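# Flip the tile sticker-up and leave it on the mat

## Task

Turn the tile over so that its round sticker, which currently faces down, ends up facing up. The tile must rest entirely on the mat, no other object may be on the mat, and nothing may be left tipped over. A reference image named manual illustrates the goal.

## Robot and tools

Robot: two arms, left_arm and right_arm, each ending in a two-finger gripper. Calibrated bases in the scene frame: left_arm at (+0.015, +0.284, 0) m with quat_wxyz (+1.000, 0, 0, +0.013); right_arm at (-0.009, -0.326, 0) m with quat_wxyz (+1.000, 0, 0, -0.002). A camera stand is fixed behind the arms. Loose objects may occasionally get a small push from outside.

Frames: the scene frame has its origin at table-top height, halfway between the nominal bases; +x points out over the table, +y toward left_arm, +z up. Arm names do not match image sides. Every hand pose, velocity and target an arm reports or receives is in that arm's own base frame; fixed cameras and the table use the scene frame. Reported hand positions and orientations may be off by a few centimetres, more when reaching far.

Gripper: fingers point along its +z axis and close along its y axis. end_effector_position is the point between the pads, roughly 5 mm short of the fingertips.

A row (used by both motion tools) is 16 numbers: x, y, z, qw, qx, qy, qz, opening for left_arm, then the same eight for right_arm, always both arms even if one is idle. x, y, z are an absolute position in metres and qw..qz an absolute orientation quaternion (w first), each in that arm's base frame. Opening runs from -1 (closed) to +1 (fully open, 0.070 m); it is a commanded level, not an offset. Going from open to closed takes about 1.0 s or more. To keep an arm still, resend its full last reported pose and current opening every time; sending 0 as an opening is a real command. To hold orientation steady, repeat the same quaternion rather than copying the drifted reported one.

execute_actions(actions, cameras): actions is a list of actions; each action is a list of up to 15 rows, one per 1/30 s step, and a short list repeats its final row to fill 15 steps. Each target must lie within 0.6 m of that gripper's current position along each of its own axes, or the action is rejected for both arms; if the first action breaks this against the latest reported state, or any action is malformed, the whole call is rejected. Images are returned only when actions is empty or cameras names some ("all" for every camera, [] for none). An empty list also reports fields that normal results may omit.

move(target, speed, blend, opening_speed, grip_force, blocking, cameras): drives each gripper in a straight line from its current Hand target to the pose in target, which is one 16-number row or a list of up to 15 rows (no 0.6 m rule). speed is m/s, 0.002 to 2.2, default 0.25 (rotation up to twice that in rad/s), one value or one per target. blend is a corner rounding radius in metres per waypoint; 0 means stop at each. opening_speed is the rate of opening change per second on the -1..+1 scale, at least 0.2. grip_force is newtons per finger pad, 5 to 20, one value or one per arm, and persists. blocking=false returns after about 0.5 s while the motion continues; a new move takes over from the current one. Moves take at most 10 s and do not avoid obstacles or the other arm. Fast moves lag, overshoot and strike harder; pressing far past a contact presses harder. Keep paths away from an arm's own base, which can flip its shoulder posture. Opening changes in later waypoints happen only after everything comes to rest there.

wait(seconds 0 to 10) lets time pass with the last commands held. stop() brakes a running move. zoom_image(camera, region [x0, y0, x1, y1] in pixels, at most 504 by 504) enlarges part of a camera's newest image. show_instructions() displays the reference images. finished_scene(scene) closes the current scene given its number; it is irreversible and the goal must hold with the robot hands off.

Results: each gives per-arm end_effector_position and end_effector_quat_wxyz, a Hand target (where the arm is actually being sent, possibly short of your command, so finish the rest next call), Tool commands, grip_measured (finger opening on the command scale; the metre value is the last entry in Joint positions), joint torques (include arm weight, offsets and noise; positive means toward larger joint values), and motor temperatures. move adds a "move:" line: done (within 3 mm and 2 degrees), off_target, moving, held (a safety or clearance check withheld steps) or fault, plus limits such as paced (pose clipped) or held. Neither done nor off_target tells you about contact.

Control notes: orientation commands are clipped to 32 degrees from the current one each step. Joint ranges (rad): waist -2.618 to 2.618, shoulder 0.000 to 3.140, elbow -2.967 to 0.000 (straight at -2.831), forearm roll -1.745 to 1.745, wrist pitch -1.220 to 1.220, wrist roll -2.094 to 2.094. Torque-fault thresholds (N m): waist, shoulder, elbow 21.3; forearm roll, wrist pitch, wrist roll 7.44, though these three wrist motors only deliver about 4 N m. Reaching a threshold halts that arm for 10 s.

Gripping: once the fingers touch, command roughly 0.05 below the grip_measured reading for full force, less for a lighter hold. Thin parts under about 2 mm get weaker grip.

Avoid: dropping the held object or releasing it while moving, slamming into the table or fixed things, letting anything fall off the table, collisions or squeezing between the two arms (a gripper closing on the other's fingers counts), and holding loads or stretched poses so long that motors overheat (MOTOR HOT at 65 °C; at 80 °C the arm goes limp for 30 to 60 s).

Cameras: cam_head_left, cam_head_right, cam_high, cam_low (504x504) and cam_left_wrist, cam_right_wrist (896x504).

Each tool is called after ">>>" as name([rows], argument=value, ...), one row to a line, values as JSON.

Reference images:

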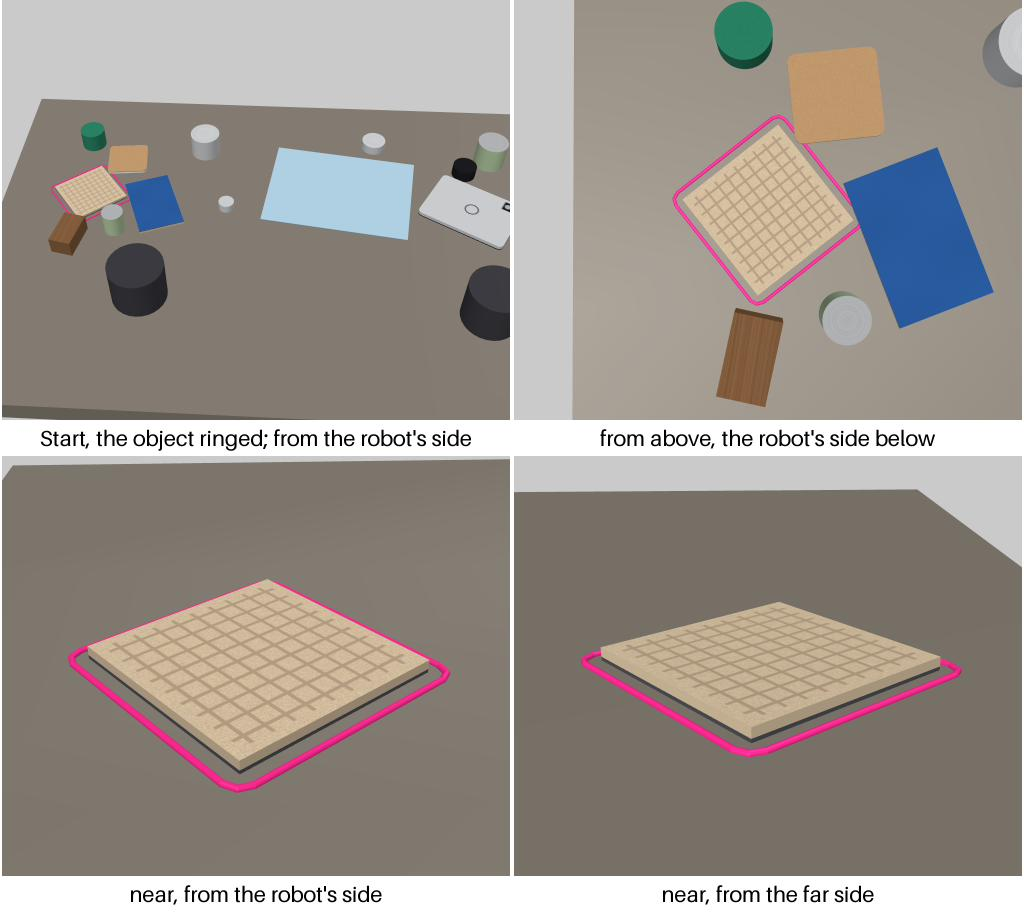

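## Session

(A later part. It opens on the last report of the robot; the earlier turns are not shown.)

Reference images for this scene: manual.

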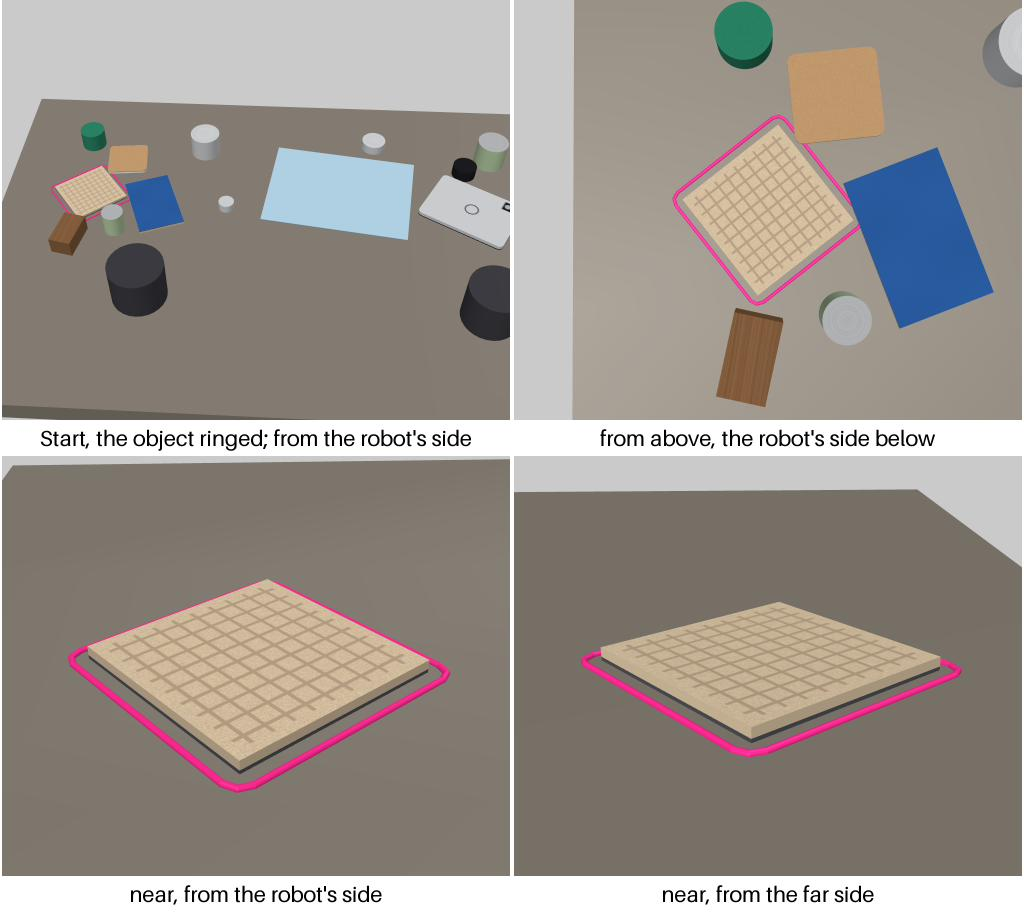

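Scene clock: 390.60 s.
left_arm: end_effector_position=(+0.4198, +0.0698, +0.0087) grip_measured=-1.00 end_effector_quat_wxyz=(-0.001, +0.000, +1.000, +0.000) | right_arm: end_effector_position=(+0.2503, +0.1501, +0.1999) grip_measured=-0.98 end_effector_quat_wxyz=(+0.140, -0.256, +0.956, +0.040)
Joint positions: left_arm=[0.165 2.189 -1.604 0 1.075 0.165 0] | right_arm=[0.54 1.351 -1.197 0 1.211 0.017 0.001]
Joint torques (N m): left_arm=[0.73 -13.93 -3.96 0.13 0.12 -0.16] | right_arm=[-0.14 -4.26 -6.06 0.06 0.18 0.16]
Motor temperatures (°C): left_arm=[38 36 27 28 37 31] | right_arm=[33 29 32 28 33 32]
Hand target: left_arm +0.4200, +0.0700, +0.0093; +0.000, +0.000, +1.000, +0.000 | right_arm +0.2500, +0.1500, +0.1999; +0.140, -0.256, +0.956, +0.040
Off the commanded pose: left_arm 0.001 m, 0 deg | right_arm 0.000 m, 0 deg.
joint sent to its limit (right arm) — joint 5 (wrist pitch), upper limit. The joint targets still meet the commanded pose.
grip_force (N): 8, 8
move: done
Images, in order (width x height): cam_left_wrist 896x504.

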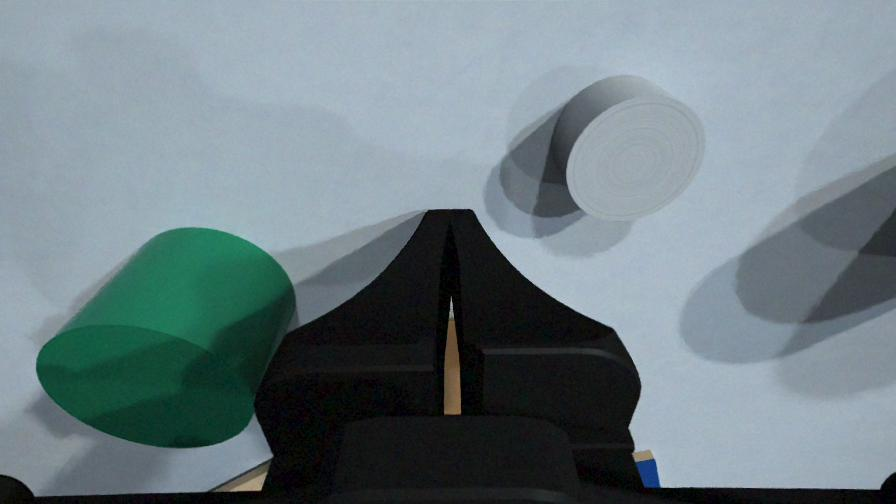

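>>> move([
  [0.42, 0.07, 0.06, 0, 0, 1, 0, -1, 0.25, 0.15, 0.2, 0.140, -0.256, 0.956, 0.04, -1],
  [0.327, 0.009, 0.06, 0, -0.0872, 0.9962, 0, -1, 0.25, 0.15, 0.2, 0.140, -0.256, 0.956, 0.04, -1],
  [0.327, 0.009, 0.009, 0, -0.0872, 0.9962, 0, -1, 0.25, 0.15, 0.2, 0.140, -0.256, 0.956, 0.04, -1],
  [0.245, -0.0045, 0.009, 0, -0.0872, 0.9962, 0, -1, 0.25, 0.15, 0.2, 0.140, -0.256, 0.956, 0.04, -1],
], cameras=["cam_left_wrist", "cam_high"], speed=[0.25,0.3,0.12,0.08], blend=[0.015,0.015,0,0])

Scene clock: 434.67 s.
left_arm: end_effector_position=(+0.2444, -0.0046, +0.0090) grip_measured=-1.00 end_effector_quat_wxyz=(+0.000, -0.087, +0.996, +0.000) | right_arm: end_effector_position=(+0.2503, +0.1501, +0.1999) grip_measured=-0.98 end_effector_quat_wxyz=(+0.140, -0.256, +0.956, +0.040)
Joint positions: left_arm=[-0.018 1.647 -0.726 -0.001 0.738 -0.193 0] | right_arm=[0.54 1.351 -1.197 0 1.211 0.017 0.001]
Joint torques (N m): left_arm=[0.29 -6.44 -3.35 0.1 -0.04 -0.17] | right_arm=[-0.22 -4.35 -5.99 0.06 0.19 0.15]
Motor temperatures (°C): left_arm=[38 37 27 28 32 31] | right_arm=[33 29 32 28 32 32]
Hand target: left_arm +0.2450, -0.0045, +0.0090; +0.000, -0.087, +0.996, +0.000 | right_arm +0.2500, +0.1500, +0.1999; +0.140, -0.256, +0.956, +0.040
Off the commanded pose: left_arm 0.001 m, 0 deg | right_arm 0.000 m, 0 deg.
joint sent to its limit (right arm) — joint 5 (wrist pitch), upper limit. The joint targets still meet the commanded pose.
grip_force (N): 8, 8
move: done
Images, in order (width x height): cam_high 504x504, cam_left_wrist 896x504.

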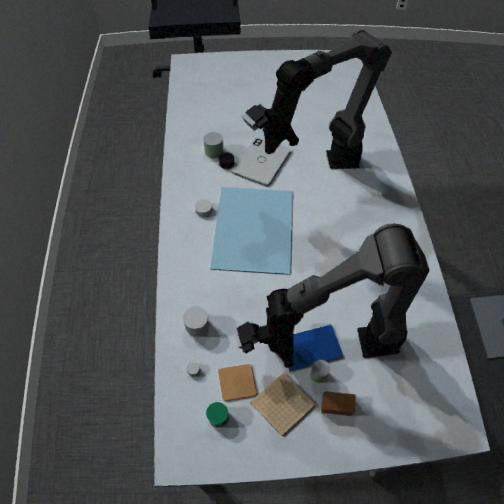

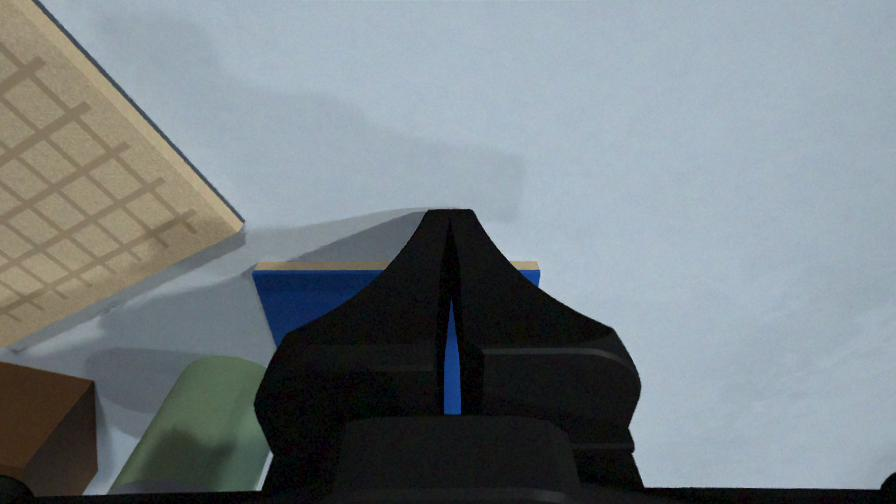

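>>> move([
  [0.220, -0.009, 0.009, 0, -0.0872, 0.9962, 0, -1, 0.25, 0.15, 0.2, 0.140, -0.256, 0.956, 0.04, -1],
  [0.240, -0.005, 0.009, 0, -0.0872, 0.9962, 0, -1, 0.25, 0.15, 0.2, 0.140, -0.256, 0.956, 0.04, -1],
  [0.26, 0.07, 0.10, 0, 0, 1, 0, -1, 0.25, 0.15, 0.2, 0.140, -0.256, 0.956, 0.04, -1],
], cameras=["cam_left_wrist"], speed=[0.08,0.2,0.3], blend=[0,0.01,0])

Scene clock: 454.67 s.
left_arm: end_effector_position=(+0.2599, +0.0701, +0.1001) grip_measured=-1.00 end_effector_quat_wxyz=(+0.000, +0.000, +1.000, +0.000) | right_arm: end_effector_position=(+0.2503, +0.1501, +0.1999) grip_measured=-0.98 end_effector_quat_wxyz=(+0.140, -0.256, +0.956, +0.040)
Joint positions: left_arm=[0.264 1.548 -1.032 0 1.142 0.264 0] | right_arm=[0.54 1.351 -1.197 0 1.211 0.017 0.001]
Joint torques (N m): left_arm=[-0.04 -6.75 -3.07 -0.03 -0.04 -0.23] | right_arm=[-0.28 -4.39 -6.09 0.07 0.18 0.14]
Hand target: left_arm +0.2600, +0.0700, +0.1000; +0.000, +0.000, +1.000, +0.000 | right_arm +0.2500, +0.1500, +0.1999; +0.140, -0.256, +0.956, +0.040
Off the commanded pose: left_arm 0.000 m, 0 deg | right_arm 0.000 m, 0 deg.
joint sent to its limit (right arm) — joint 5 (wrist pitch), upper limit. The joint targets still meet the commanded pose.
grip_force (N): 8, 8
move: done
Images, in order (width x height): cam_left_wrist 896x504.

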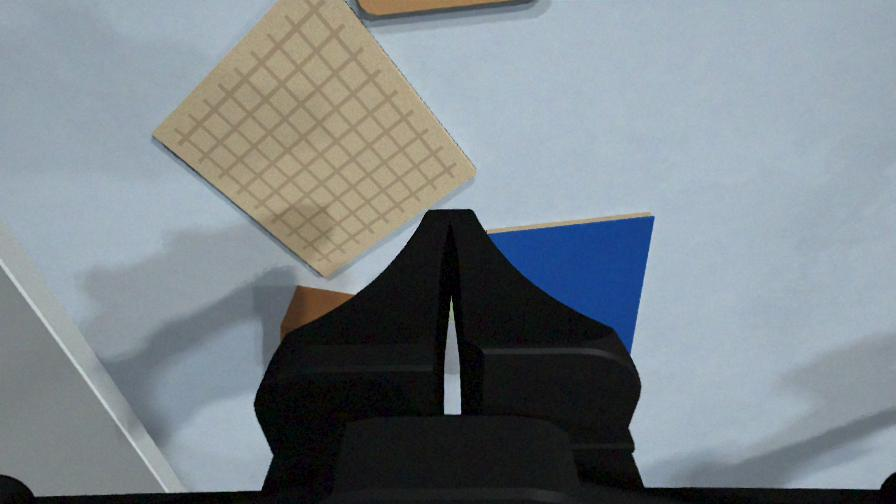

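>>> zoom_image(camera="cam_left_wrist", region=[140, 120, 500, 420])

>>> move([
  [0.295, 0.068, 0.05, 0, 0, 1, 0, -1, 0.25, 0.15, 0.2, 0.140, -0.256, 0.956, 0.04, -1],
  [0.295, 0.068, 0.009, 0, 0, 1, 0, -1, 0.25, 0.15, 0.2, 0.140, -0.256, 0.956, 0.04, -1],
  [0.356, 0.070, 0.009, 0, 0, 1, 0, -1, 0.25, 0.15, 0.2, 0.140, -0.256, 0.956, 0.04, -1],
  [0.345, 0.070, 0.015, 0, 0, 1, 0, -1, 0.25, 0.15, 0.2, 0.140, -0.256, 0.956, 0.04, -1],
  [0.30, 0.16, 0.12, 0, -0.4226, 0.9063, 0, -0.4, 0.25, 0.15, 0.2, 0.140, -0.256, 0.956, 0.04, -1],
], cameras=["cam_left_wrist", "cam_high"], speed=[0.25,0.12,0.08,0.2,0.3], blend=[0.01,0,0,0.01,0])

Scaled by 1.400.

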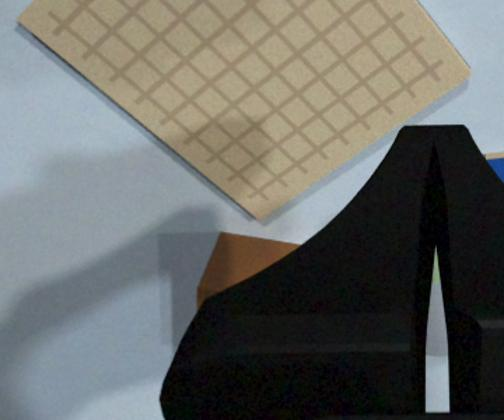

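Scene clock: 482.33 s.
left_arm: end_effector_position=(+0.3000, +0.1600, +0.1200) grip_measured=-0.40 end_effector_quat_wxyz=(+0.028, -0.423, +0.906, +0.001) | right_arm: end_effector_position=(+0.2503, +0.1501, +0.1999) grip_measured=-0.98 end_effector_quat_wxyz=(+0.140, -0.256, +0.956, +0.040)
Joint positions: left_arm=[0.49 1.726 -1.332 0 1.208 -0.383 0.021] | right_arm=[0.54 1.351 -1.197 0 1.211 0.017 0.001]
Joint torques (N m): left_arm=[-0.03 -8.61 -3.35 0.16 0.07 -0.02] | right_arm=[-0.18 -4.42 -5.95 0.05 0.19 0.13]
Hand target: left_arm +0.2999, +0.1599, +0.1196; +0.028, -0.422, +0.906, +0.001 | right_arm +0.2500, +0.1500, +0.1999; +0.140, -0.256, +0.956, +0.040
Off the commanded pose: left_arm 0.000 m, 3 deg | right_arm 0.000 m, 0 deg.
joint sent to its limit (left arm) — joint 5 (wrist pitch), upper limit. The joint targets are off in orientation, not in position.
joint sent to its limit (right arm) — joint 5 (wrist pitch), upper limit. The joint targets still meet the commanded pose.
grip_force (N): 8, 8
move: off_target (left_arm); blend cut to 0.0063 m at target 4; target 5's new opening was sent with left_arm's hand 0.000 m and 3 deg from that target
Images, in order (width x height): cam_high 504x504, cam_left_wrist 896x504.

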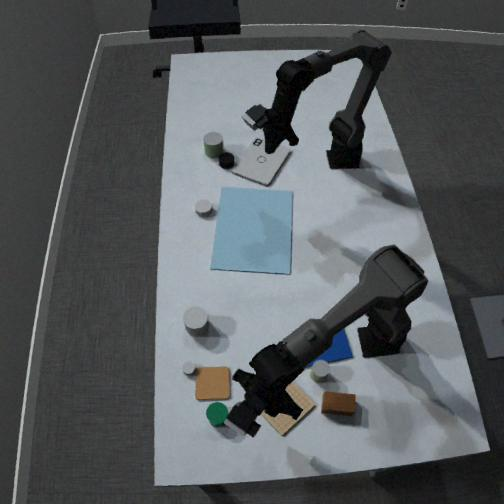

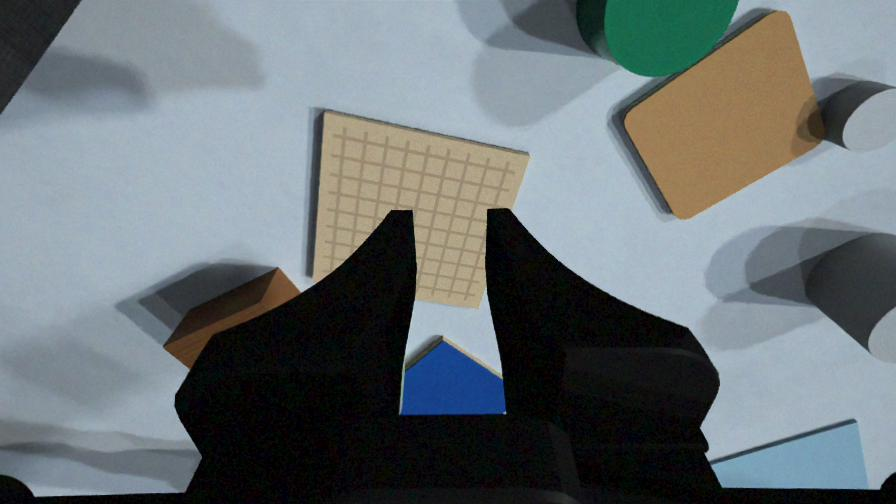

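>>> move([
  [0.236, 0.225, 0.07, 0, -0.5, 0.866, 0, -1, 0.25, 0.15, 0.2, 0.140, -0.256, 0.956, 0.04, -1],
  [0.236, 0.225, 0.009, 0, -0.5, 0.866, 0, -1, 0.25, 0.15, 0.2, 0.140, -0.256, 0.956, 0.04, -1],
], cameras=["cam_left_wrist"], speed=[0.25,0.15], blend=[0.01,0])

Scene clock: 519.63 s.
left_arm: end_effector_position=(+0.2357, +0.2250, +0.0087) grip_measured=-1.00 end_effector_quat_wxyz=(+0.000, -0.501, +0.866, +0.000) | right_arm: end_effector_position=(+0.2503, +0.1501, +0.1999) grip_measured=-0.98 end_effector_quat_wxyz=(+0.140, -0.256, +0.956, +0.040)
Joint positions: left_arm=[0.762 1.883 -1.073 0 0.849 -0.286 0] | right_arm=[0.54 1.351 -1.197 0 1.211 0.017 0.001]
Joint torques (N m): left_arm=[0.07 -10.53 -3.59 -0.13 0.04 -0.12] | right_arm=[-0.14 -4.39 -6.04 0.06 0.18 0.14]
Hand target: left_arm +0.2360, +0.2250, +0.0090; +0.000, -0.500, +0.866, +0.000 | right_arm +0.2500, +0.1500, +0.1999; +0.140, -0.256, +0.956, +0.040
Off the commanded pose: left_arm 0.000 m, 0 deg | right_arm 0.000 m, 0 deg.
joint sent to its limit (right arm) — joint 5 (wrist pitch), upper limit. The joint targets still meet the commanded pose.
grip_force (N): 8, 8
move: done
Images, in order (width x height): cam_left_wrist 896x504.

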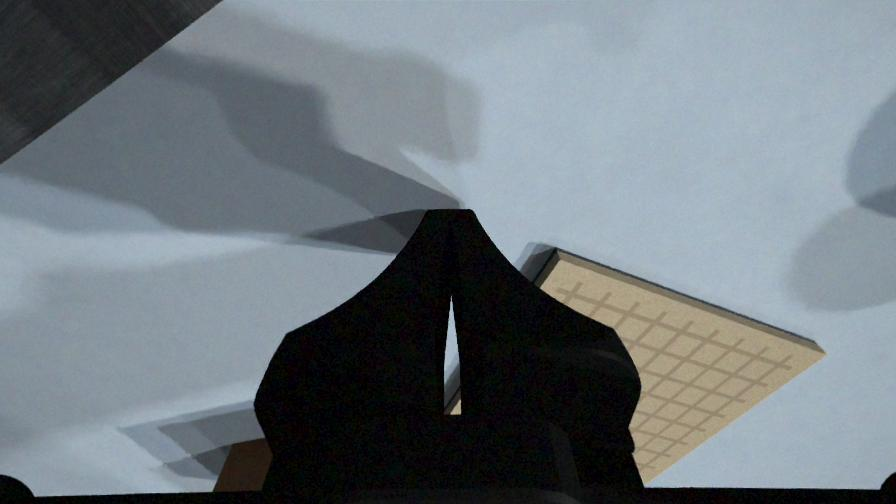

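>>> move([
  [0.249, 0.206, 0.009, 0, -0.5, 0.866, 0, -1, 0.25, 0.15, 0.2, 0.140, -0.256, 0.956, 0.04, -1],
  [0.262, 0.163, 0.009, 0, -0.5, 0.866, 0, -1, 0.25, 0.15, 0.2, 0.140, -0.256, 0.956, 0.04, -1],
], cameras=["cam_left_wrist", "cam_high"], speed=0.07, blend=[0.005,0])

Scene clock: 530.10 s.
left_arm: end_effector_position=(+0.2619, +0.1624, +0.0089) grip_measured=-1.00 end_effector_quat_wxyz=(-0.001, -0.500, +0.866, +0.000) | right_arm: end_effector_position=(+0.2503, +0.1501, +0.1999) grip_measured=-0.98 end_effector_quat_wxyz=(+0.140, -0.256, +0.956, +0.040)
Joint positions: left_arm=[0.555 1.832 -0.994 0 0.821 -0.492 0] | right_arm=[0.54 1.351 -1.197 0 1.211 0.017 0.001]
Joint torques (N m): left_arm=[0.68 -9.33 -2.98 -0.07 0.08 -0.01] | right_arm=[-0.25 -4.56 -6.04 0.07 0.19 0.15]
Hand target: left_arm +0.2620, +0.1630, +0.0090; +0.000, -0.500, +0.866, +0.000 | right_arm +0.2500, +0.1500, +0.1999; +0.140, -0.256, +0.956, +0.040
Off the commanded pose: left_arm 0.001 m, 0 deg | right_arm 0.000 m, 0 deg.
joint sent to its limit (right arm) — joint 5 (wrist pitch), upper limit. The joint targets still meet the commanded pose.
grip_force (N): 8, 8
move: done
Images, in order (width x height): cam_high 504x504, cam_left_wrist 896x504.

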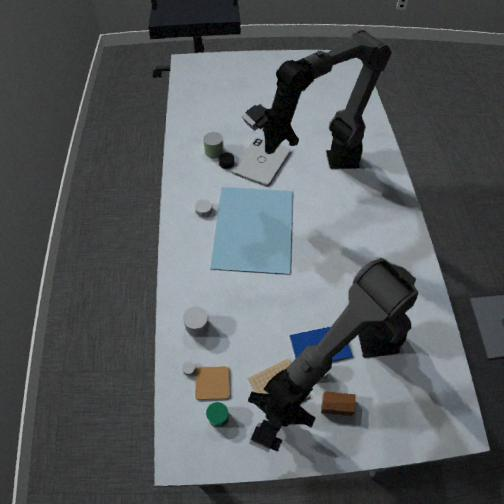

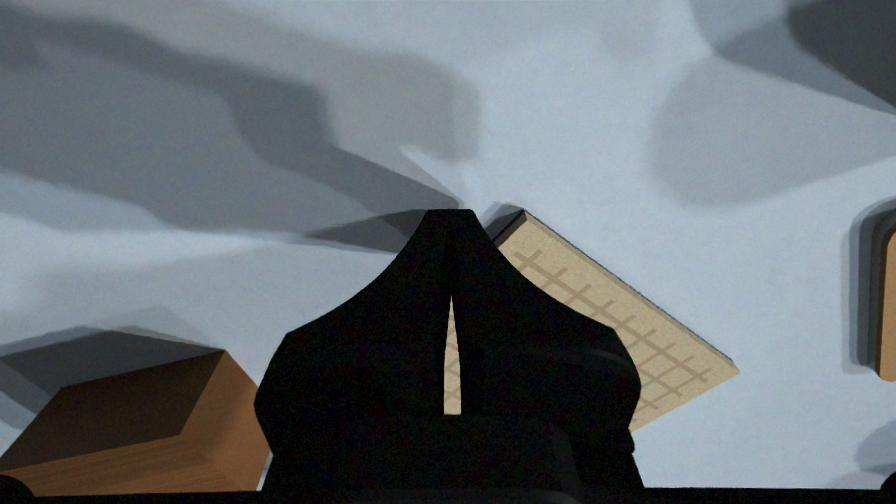

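>>> move([
  [0.255, 0.190, 0.009, 0, -0.5, 0.866, 0, -1, 0.25, 0.15, 0.2, 0.140, -0.256, 0.956, 0.04, -1],
  [0.272, 0.192, 0.009, 0, -0.5, 0.866, 0, -1, 0.25, 0.15, 0.2, 0.140, -0.256, 0.956, 0.04, -1],
  [0.278, 0.175, 0.009, 0, -0.5, 0.866, 0, -1, 0.25, 0.15, 0.2, 0.140, -0.256, 0.956, 0.04, -1],
  [0.298, 0.148, 0.009, 0, -0.5, 0.866, 0, -1, 0.25, 0.15, 0.2, 0.140, -0.256, 0.956, 0.04, -1],
], cameras=["cam_left_wrist"], speed=[0.15,0.15,0.1,0.07], blend=[0.005,0.005,0.005,0])

Scene clock: 579.53 s.
left_arm: end_effector_position=(+0.2984, +0.1476, +0.0093) grip_measured=-1.00 end_effector_quat_wxyz=(+0.000, -0.500, +0.866, +0.000) | right_arm: end_effector_position=(+0.2503, +0.1501, +0.1999) grip_measured=-0.98 end_effector_quat_wxyz=(+0.140, -0.256, +0.956, +0.040)
Joint positions: left_arm=[0.46 1.901 -1.105 0 0.861 -0.588 0] | right_arm=[0.54 1.351 -1.197 0 1.211 0.017 0.001]
Joint torques (N m): left_arm=[0.75 -9.37 -2.94 -0.04 0.11 -0.02] | right_arm=[-0.13 -4.5 -6.02 0.07 0.19 0.13]
Hand target: left_arm +0.2980, +0.1480, +0.0090; +0.000, -0.500, +0.866, +0.000 | right_arm +0.2500, +0.1500, +0.1999; +0.140, -0.256, +0.956, +0.040
Off the commanded pose: left_arm 0.001 m, 0 deg | right_arm 0.000 m, 0 deg.
joint sent to its limit (right arm) — joint 5 (wrist pitch), upper limit. The joint targets still meet the commanded pose.
grip_force (N): 8, 8
move: done
Images, in order (width x height): cam_left_wrist 896x504.

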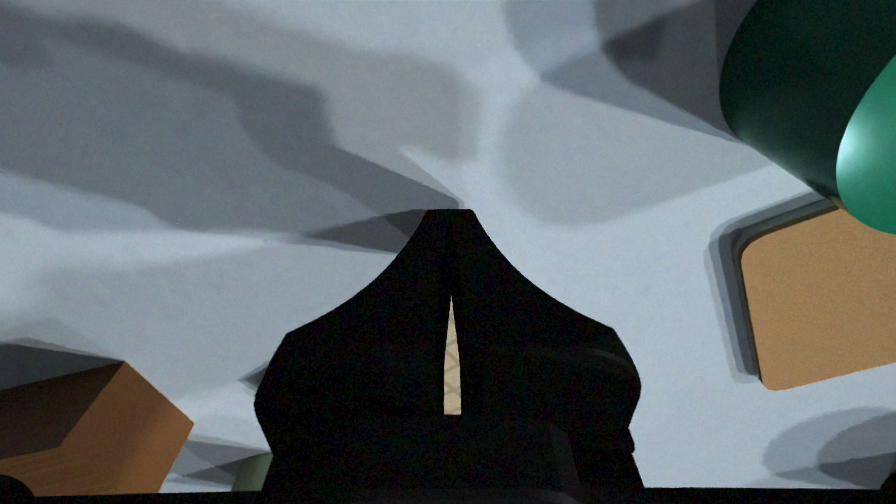

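>>> move([
  [0.298, 0.175, 0.02, 0, -0.5, 0.866, 0, -1, 0.25, 0.15, 0.2, 0.140, -0.256, 0.956, 0.04, -1],
  [0.275, 0.20, 0.08, 0, -0.7071, 0.7071, 0, 0.4, 0.25, 0.15, 0.2, 0.140, -0.256, 0.956, 0.04, -1],
], cameras=["cam_left_wrist"], speed=[0.2,0.3], blend=[0.01,0])

Scene clock: 587.23 s.
left_arm: end_effector_position=(+0.2751, +0.2001, +0.0803) grip_measured=+0.40 end_effector_quat_wxyz=(+0.000, +0.708, -0.707, +0.000) | right_arm: end_effector_position=(+0.2503, +0.1501, +0.1999) grip_measured=-0.98 end_effector_quat_wxyz=(+0.140, -0.256, +0.956, +0.040)
Joint positions: left_arm=[0.629 1.807 -1.282 0 1.133 -0.943 0.049] | right_arm=[0.54 1.351 -1.197 0 1.211 0.017 0.001]
Joint torques (N m): left_arm=[-0.01 -9.13 -3.05 0.2 -0.06 -0.02] | right_arm=[-0.21 -4.57 -5.96 0.06 0.19 0.14]
Hand target: left_arm +0.2750, +0.2000, +0.0800; +0.000, +0.707, -0.707, +0.000 | right_arm +0.2500, +0.1500, +0.1999; +0.140, -0.256, +0.956, +0.040
Off the commanded pose: left_arm 0.000 m, 0 deg | right_arm 0.000 m, 0 deg.
joint sent to its limit (right arm) — joint 5 (wrist pitch), upper limit. The joint targets still meet the commanded pose.
grip_force (N): 8, 8
move: done
Images, in order (width x height): cam_left_wrist 896x504.

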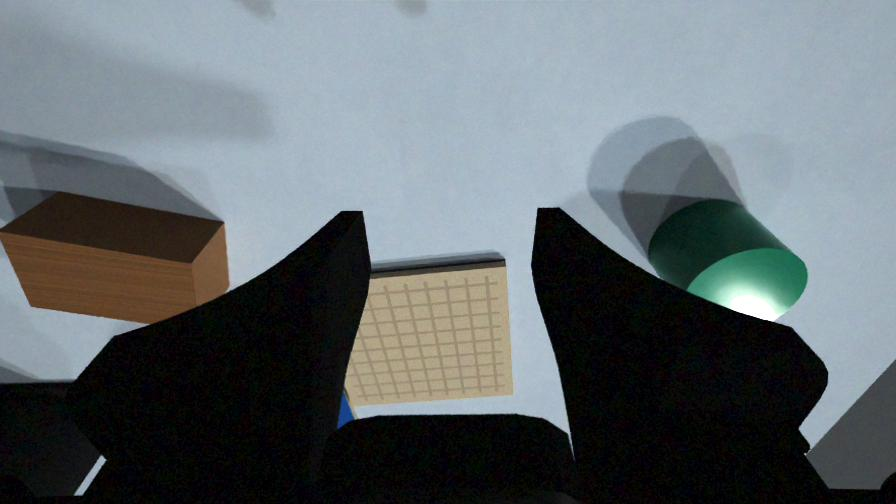

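>>> move([
  [0.248, 0.187, 0.03, 0, -0.766, 0.643, 0, 0.3, 0.25, 0.15, 0.2, 0.140, -0.256, 0.956, 0.04, -1],
  [0.248, 0.187, 0.009, 0, -0.766, 0.643, 0, 0.3, 0.25, 0.15, 0.2, 0.140, -0.256, 0.956, 0.04, -1],
  [0.258, 0.130, 0.009, 0, -0.766, 0.643, 0, 0.3, 0.25, 0.15, 0.2, 0.140, -0.256, 0.956, 0.04, -1],
  [0.275, 0.03, 0.009, 0, -0.766, 0.643, 0, 0.3, 0.25, 0.15, 0.2, 0.140, -0.256, 0.956, 0.04, -1],
], cameras=["cam_left_wrist","cam_high"], speed=[0.25,0.1,0.08,0.08], blend=[0.005,0,0.005,0])

Scene clock: 612.23 s.
left_arm: end_effector_position=(+0.2751, +0.0298, +0.0092) grip_measured=+0.30 end_effector_quat_wxyz=(+0.000, +0.766, -0.643, +0.000) | right_arm: end_effector_position=(+0.2503, +0.1501, +0.1999) grip_measured=-0.98 end_effector_quat_wxyz=(+0.140, -0.256, +0.956, +0.040)
Joint positions: left_arm=[0.108 1.739 -0.856 0 0.773 -1.638 0.046] | right_arm=[0.54 1.351 -1.197 0 1.211 0.017 0.001]
Joint torques (N m): left_arm=[0.73 -7.37 -3.4 0.06 0.2 -0.01] | right_arm=[-0.17 -4.66 -6.02 0.07 0.18 0.15]
Hand target: left_arm +0.2750, +0.0300, +0.0090; +0.000, +0.766, -0.643, +0.000 | right_arm +0.2500, +0.1500, +0.1999; +0.140, -0.256, +0.956, +0.040
Off the commanded pose: left_arm 0.000 m, 0 deg | right_arm 0.000 m, 0 deg.
joint sent to its limit (right arm) — joint 5 (wrist pitch), upper limit. The joint targets still meet the commanded pose.
grip_force (N): 8, 8
move: done
Images, in order (width x height): cam_high 504x504, cam_left_wrist 896x504.

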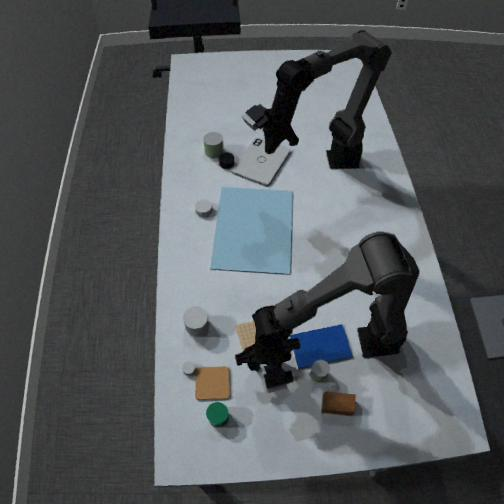

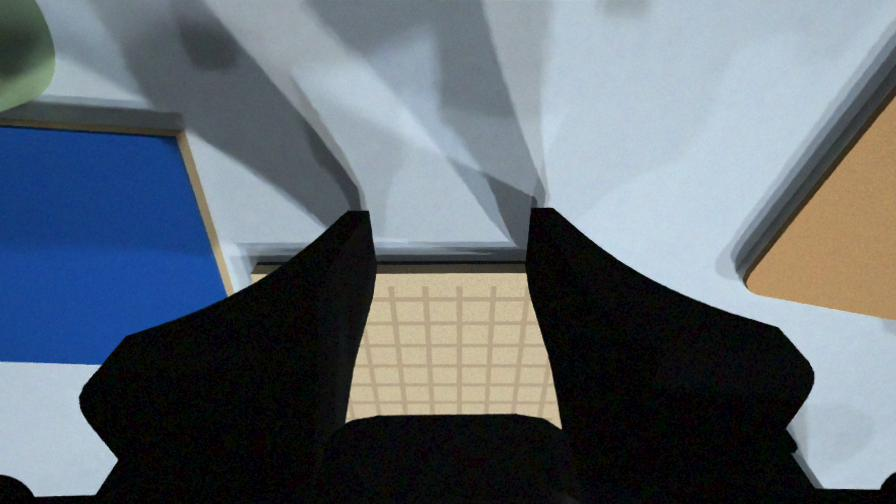

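>>> move([
  [0.279, -0.03, 0.009, 0, -0.737, 0.676, 0, 0.3, 0.25, 0.10, 0.2, 0.140, -0.256, 0.956, 0.04, -1],
  [0.280, -0.09, 0.009, 0, -0.7071, 0.7071, 0, 0.3, 0.25, 0.10, 0.2, 0.140, -0.256, 0.956, 0.04, -1],
  [0.280, -0.075, 0.012, 0, -0.7071, 0.7071, 0, 0.3, 0.25, 0.10, 0.2, 0.140, -0.256, 0.956, 0.04, -1],
  [0.280, -0.08, 0.06, 0, -0.7071, 0.7071, 0, 0.3, 0.25, 0.10, 0.2, 0.140, -0.256, 0.956, 0.04, -1],
], cameras=["all"], speed=[0.08,0.08,0.1,0.2], blend=[0.005,0,0.003,0])

Scene clock: 658.90 s.
left_arm: end_effector_position=(+0.2803, -0.0800, +0.0605) grip_measured=+0.30 end_effector_quat_wxyz=(+0.000, +0.707, -0.707, +0.001) | right_arm: end_effector_position=(+0.2502, +0.1000, +0.1998) grip_measured=-0.98 end_effector_quat_wxyz=(+0.148, -0.255, +0.955, +0.040)
Joint positions: left_arm=[-0.278 1.678 -1.018 0 0.997 -1.849 0.045] | right_arm=[0.332 1.265 -1.119 0.063 1.211 -0.204 0.001]
Joint torques (N m): left_arm=[0.15 -7.47 -2.76 0.11 0.08 -0.22] | right_arm=[-0.27 -3.75 -6.13 0.19 0.17 0.14]
Hand target: left_arm +0.2800, -0.0800, +0.0600; +0.000, +0.707, -0.707, +0.000 | right_arm +0.2501, +0.1000, +0.1996; +0.147, -0.255, +0.955, +0.040
Off the commanded pose: left_arm 0.001 m, 0 deg | right_arm 0.000 m, 1 deg.
joint sent to its limit (right arm) — joint 5 (wrist pitch), upper limit. The joint targets still meet the commanded pose.
grip_force (N): 8, 8
move: done

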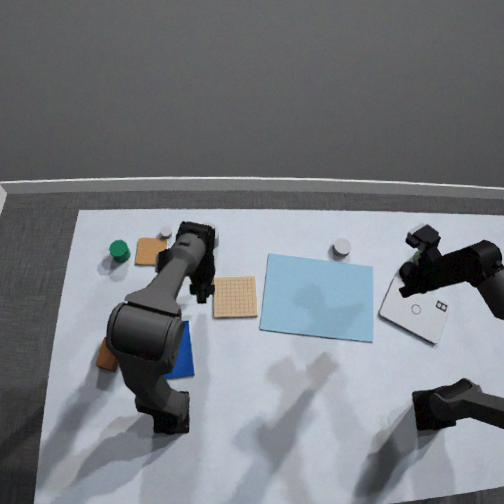

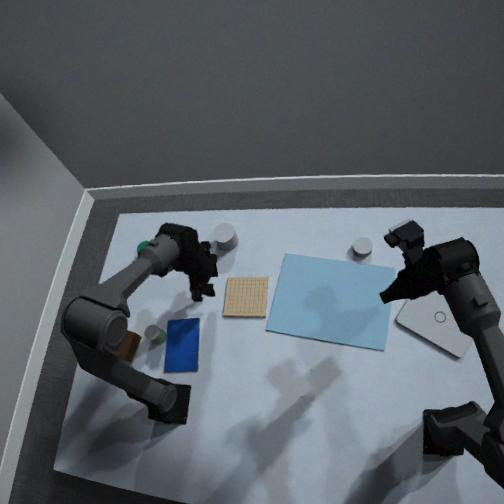

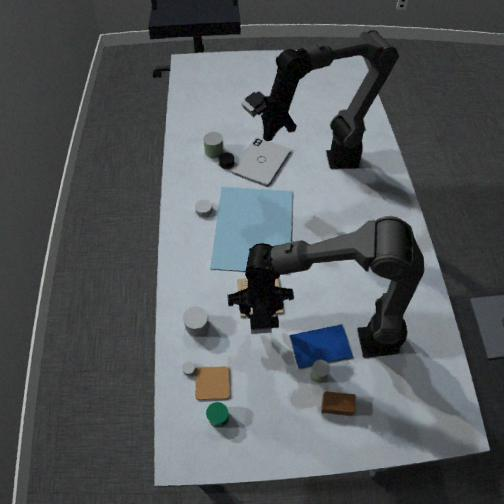

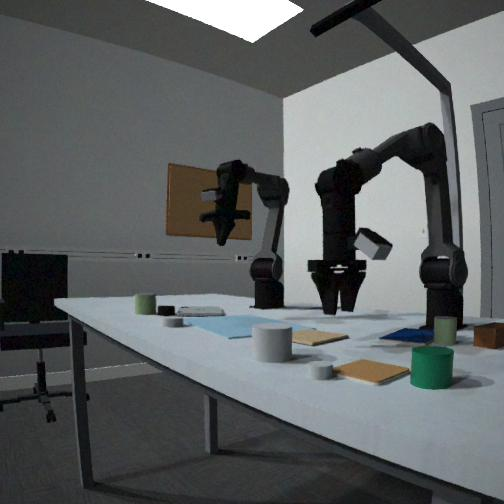

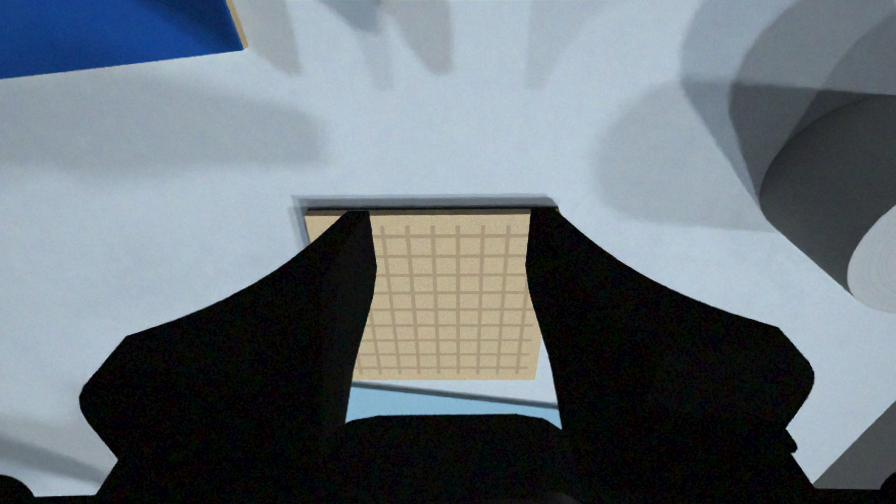

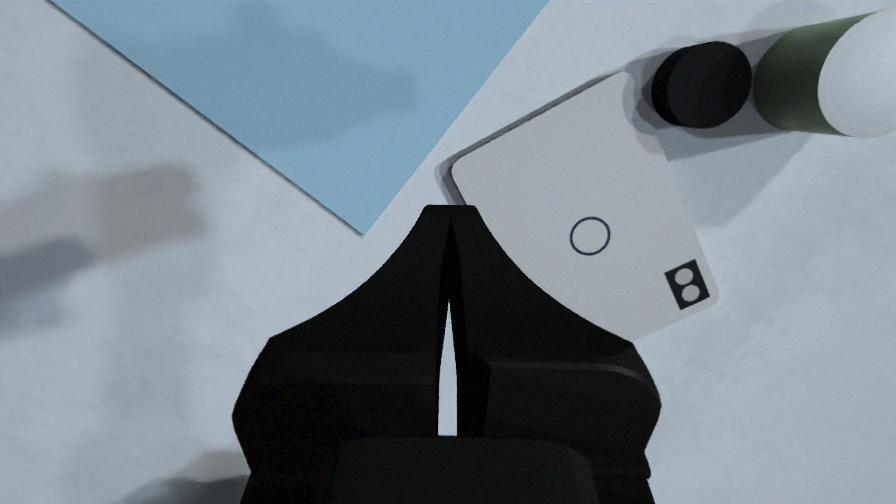

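>>> move([
  [0.28, -0.04, 0.16, 0, -0.7071, 0.7071, 0, 0.3, 0.30, 0.36, 0.10, 0, -0.7071, 0.7071, 0, 0.2],
  [0.27, 0.02, 0.18, 0, -0.7071, 0.7071, 0, -1, 0.301, 0.408, 0.05, 0, -0.7071, 0.7071, 0, 0.2],
], cameras=["cam_right_wrist","cam_head_right","cam_high"], speed=0.3, blend=[0.03,0])

Scene clock: 737.83 s.
left_arm: end_effector_position=(+0.2700, +0.0202, +0.1796) grip_measured=-1.00 end_effector_quat_wxyz=(-0.088, +0.702, -0.702, +0.076) | right_arm: end_effector_position=(+0.3008, +0.4079, +0.0497) grip_measured=+0.20 end_effector_quat_wxyz=(-0.074, +0.705, -0.705, -0.011)
Joint positions: left_arm=[0.075 1.323 -1.106 0 1.208 -1.496 0] | right_arm=[0.935 2.338 -2.042 0 1.212 -0.636 0.042]
Joint torques (N m): left_arm=[-0.03 -4.68 -4.61 -0.07 0.04 -0.22] | right_arm=[-0.93 -13.94 -4.41 0.25 -0.02 -0.15]
Hand target: left_arm +0.2701, +0.0200, +0.1794; -0.088, +0.702, -0.702, +0.076 | right_arm +0.3008, +0.4077, +0.0497; -0.074, +0.705, -0.705, -0.011
Off the commanded pose: left_arm 0.000 m, 13 deg | right_arm 0.000 m, 9 deg.
joint sent to its limit (left arm) — joint 5 (wrist pitch), upper limit. The joint targets are off in orientation, not in position.
joint sent to its limit (right arm) — joint 5 (wrist pitch), upper limit. The joint targets are off in orientation, not in position.
grip_force (N): 8, 8
move: off_target (left_arm, right_arm); target 2's new opening was sent with left_arm's hand 0.000 m and 13 deg from that target
Images, in order (width x height): cam_head_right 504x504, cam_high 504x504, cam_right_wrist 896x504.

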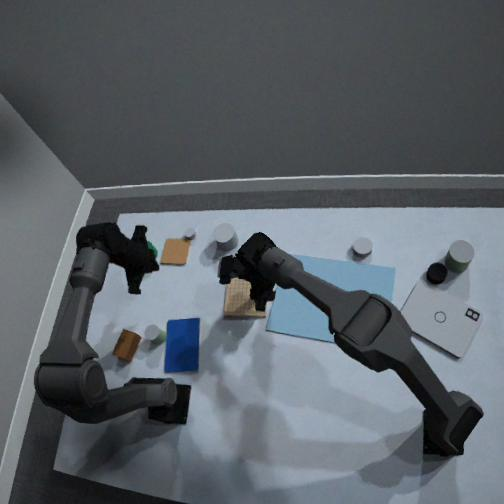

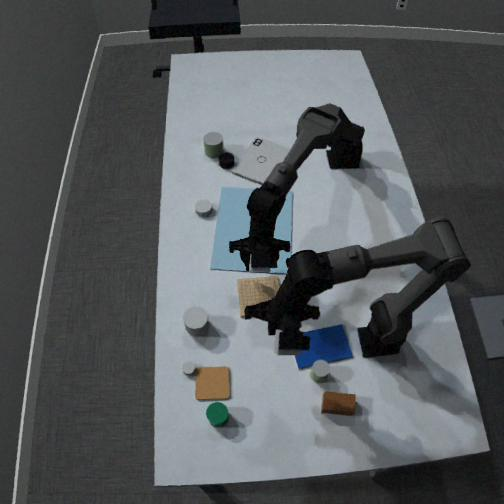

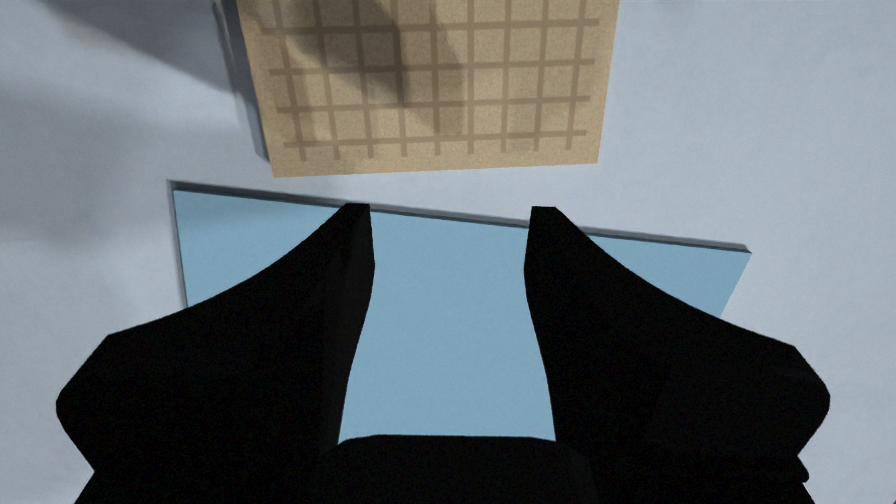

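>>> move(target=[0.27, 0.02, 0.18, -0.088, 0.702, -0.702, 0.076, -1, 0.296, 0.412, 0.0105, 0, -0.7071, 0.7071, 0, 0.2], cameras=["cam_right_wrist"], speed=0.12)

Scene clock: 747.37 s.
left_arm: end_effector_position=(+0.2700, +0.0202, +0.1798) grip_measured=-1.00 end_effector_quat_wxyz=(-0.088, +0.702, -0.702, +0.076) | right_arm: end_effector_position=(+0.2972, +0.4123, +0.0140) grip_measured=+0.20 end_effector_quat_wxyz=(-0.048, +0.706, -0.706, -0.008)
Joint positions: left_arm=[0.075 1.322 -1.106 0 1.208 -1.496 0] | right_arm=[0.946 2.429 -2.08 0 1.212 -0.624 0.042]
Joint torques (N m): left_arm=[0.44 -6.07 -4.57 -0.07 0.18 -0.13] | right_arm=[0.4 -6.67 -2.17 0.28 0.02 0.24]
Hand target: left_arm +0.2700, +0.0200, +0.1799; -0.088, +0.702, -0.702, +0.076 | right_arm +0.2958, +0.4117, +0.0103; -0.044, +0.706, -0.706, -0.007
Off the commanded pose: left_arm 0.000 m, 0 deg | right_arm 0.004 m, 6 deg.
joint sent to its limit (left arm) — joint 5 (wrist pitch), upper limit. The joint targets still meet the commanded pose.
joint sent to its limit (right arm) — joint 5 (wrist pitch), upper limit. The joint targets are off in orientation, not in position.
grip_force (N): 8, 8
move: off_target (right_arm)
Images, in order (width x height): cam_right_wrist 896x504.

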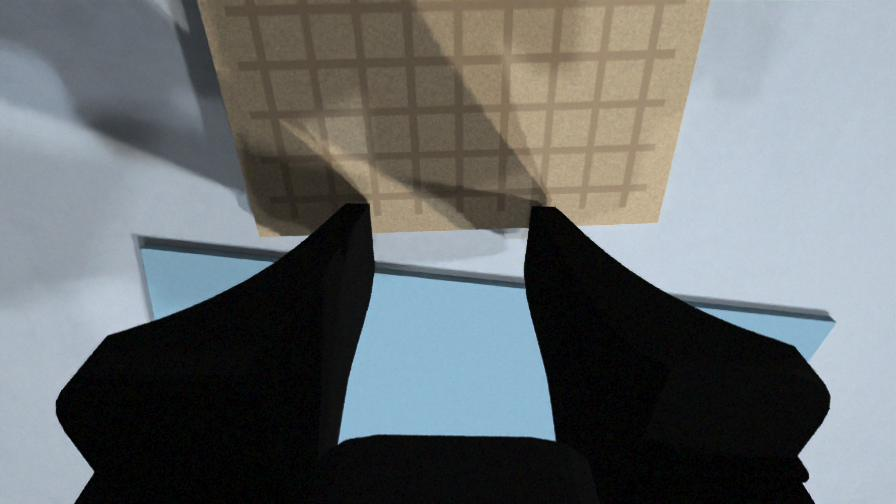

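>>> move([
  [0.27, 0.02, 0.18, -0.088, 0.702, -0.702, 0.076, -1, 0.296, 0.407, 0.025, 0, -0.7071, 0.7071, 0, 0.2],
  [0.27, 0.02, 0.18, -0.088, 0.702, -0.702, 0.076, -1, 0.296, 0.387, 0.022, 0, -0.7071, 0.7071, 0, 0.2],
  [0.27, 0.02, 0.18, -0.088, 0.702, -0.702, 0.076, -1, 0.296, 0.387, 0.0095, 0, -0.7071, 0.7071, 0, 0.2],
], cameras=["cam_right_wrist"], speed=[0.1,0.1,0.05])

Scene clock: 758.67 s.
left_arm: end_effector_position=(+0.2700, +0.0202, +0.1798) grip_measured=-1.00 end_effector_quat_wxyz=(-0.088, +0.702, -0.702, +0.076) | right_arm: end_effector_position=(+0.2959, +0.3868, +0.0098) grip_measured=+0.20 end_effector_quat_wxyz=(-0.022, +0.707, -0.707, -0.003)
Joint positions: left_arm=[0.075 1.322 -1.106 0 1.208 -1.496 0] | right_arm=[0.918 2.387 -1.984 0 1.212 -0.653 0.042]
Joint torques (N m): left_arm=[0.76 -6.08 -3.47 -0.05 0.17 -0.01] | right_arm=[-0.16 -12.78 -4.84 0.12 0.58 0.17]
Hand target: left_arm +0.2700, +0.0200, +0.1799; -0.088, +0.702, -0.702, +0.076 | right_arm +0.2958, +0.3868, +0.0093; -0.021, +0.707, -0.707, -0.003
Off the commanded pose: left_arm 0.000 m, 0 deg | right_arm 0.000 m, 3 deg.
joint read past its limit (right arm) — joint 5 (wrist pitch), upper limit.
joint sent to its limit (left arm) — joint 5 (wrist pitch), upper limit. The joint targets still meet the commanded pose.
joint sent to its limit (right arm) — joint 5 (wrist pitch), upper limit. The joint targets still meet the commanded pose.
grip_force (N): 8, 8
move: off_target (right_arm)
Images, in order (width x height): cam_right_wrist 896x504.

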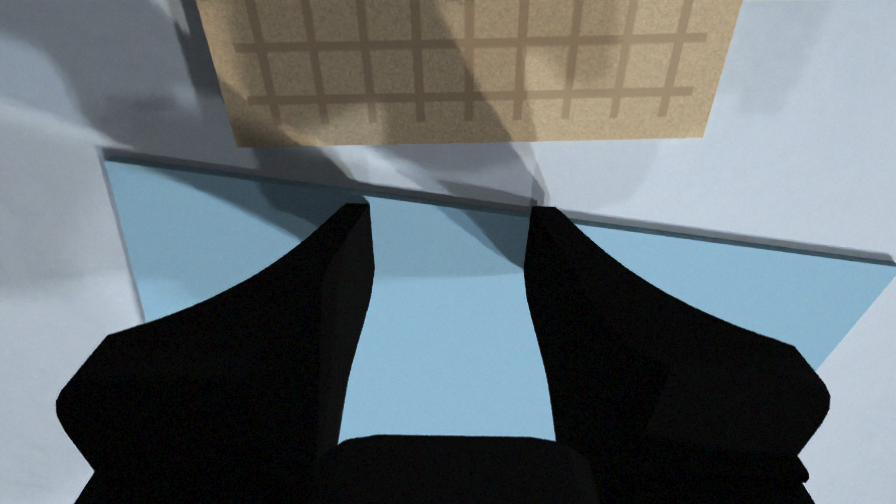

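>>> move([
  [0.27, 0.02, 0.18, -0.088, 0.702, -0.702, 0.076, -1, 0.293, 0.424, 0.0095, 0, -0.7071, 0.7071, 0, 0.2],
  [0.27, 0.02, 0.18, -0.088, 0.702, -0.702, 0.076, -1, 0.293, 0.416, 0.0095, 0, -0.7071, 0.7071, 0, 0.2],
], cameras=["cam_right_wrist","cam_left_wrist"], speed=[0.07,0.07])

Scene clock: 765.87 s.
left_arm: end_effector_position=(+0.2700, +0.0202, +0.1798) grip_measured=-1.00 end_effector_quat_wxyz=(-0.088, +0.702, -0.702, +0.076) | right_arm: end_effector_position=(+0.2928, +0.4157, +0.0090) grip_measured=+0.20 end_effector_quat_wxyz=(-0.045, +0.706, -0.706, -0.008)
Joint positions: left_arm=[0.075 1.322 -1.106 0 1.208 -1.496 0] | right_arm=[0.957 2.442 -2.086 0 1.212 -0.613 0.042]
Joint torques (N m): left_arm=[0.76 -6.03 -3.48 -0.05 0.17 -0.01] | right_arm=[-0.74 -15.11 -4.8 0.14 0.09 -0.13]
Motor temperatures (°C): left_arm=[37 32 27 28 30 31] | right_arm=[33 31 32 28 33 31]
Hand target: left_arm +0.2700, +0.0200, +0.1799; -0.088, +0.702, -0.702, +0.076 | right_arm +0.2928, +0.4157, +0.0093; -0.045, +0.706, -0.706, -0.008
Off the commanded pose: left_arm 0.000 m, 0 deg | right_arm 0.001 m, 5 deg.
joint sent to its limit (left arm) — joint 5 (wrist pitch), upper limit. The joint targets still meet the commanded pose.
joint sent to its limit (right arm) — joint 5 (wrist pitch), upper limit. The joint targets are off in orientation, not in position.
grip_force (N): 8, 8
move: off_target (right_arm)
Images, in order (width x height): cam_left_wrist 896x504, cam_right_wrist 896x504.

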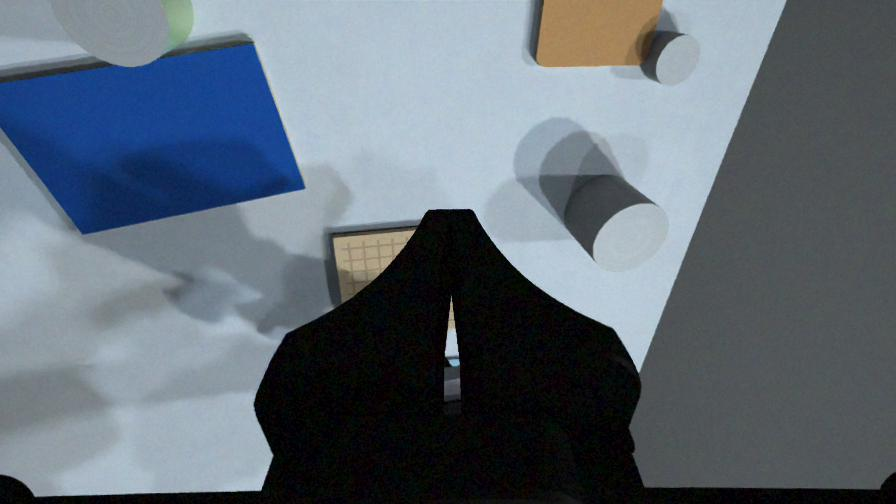

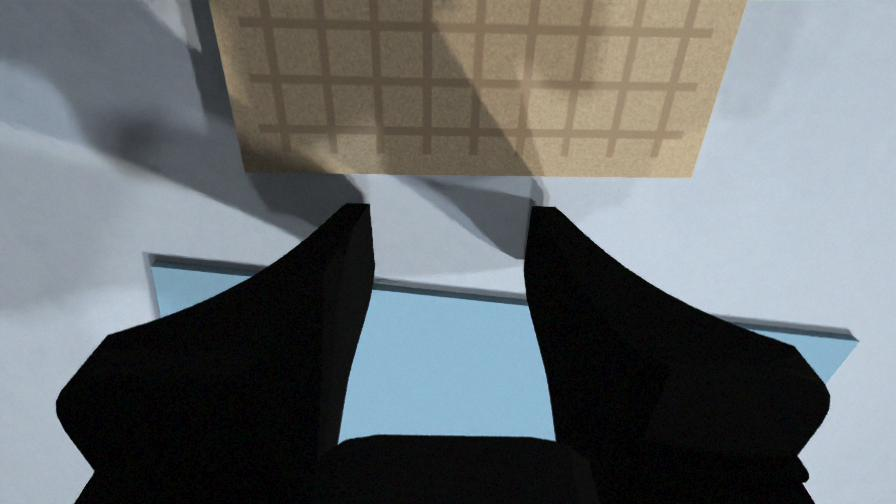

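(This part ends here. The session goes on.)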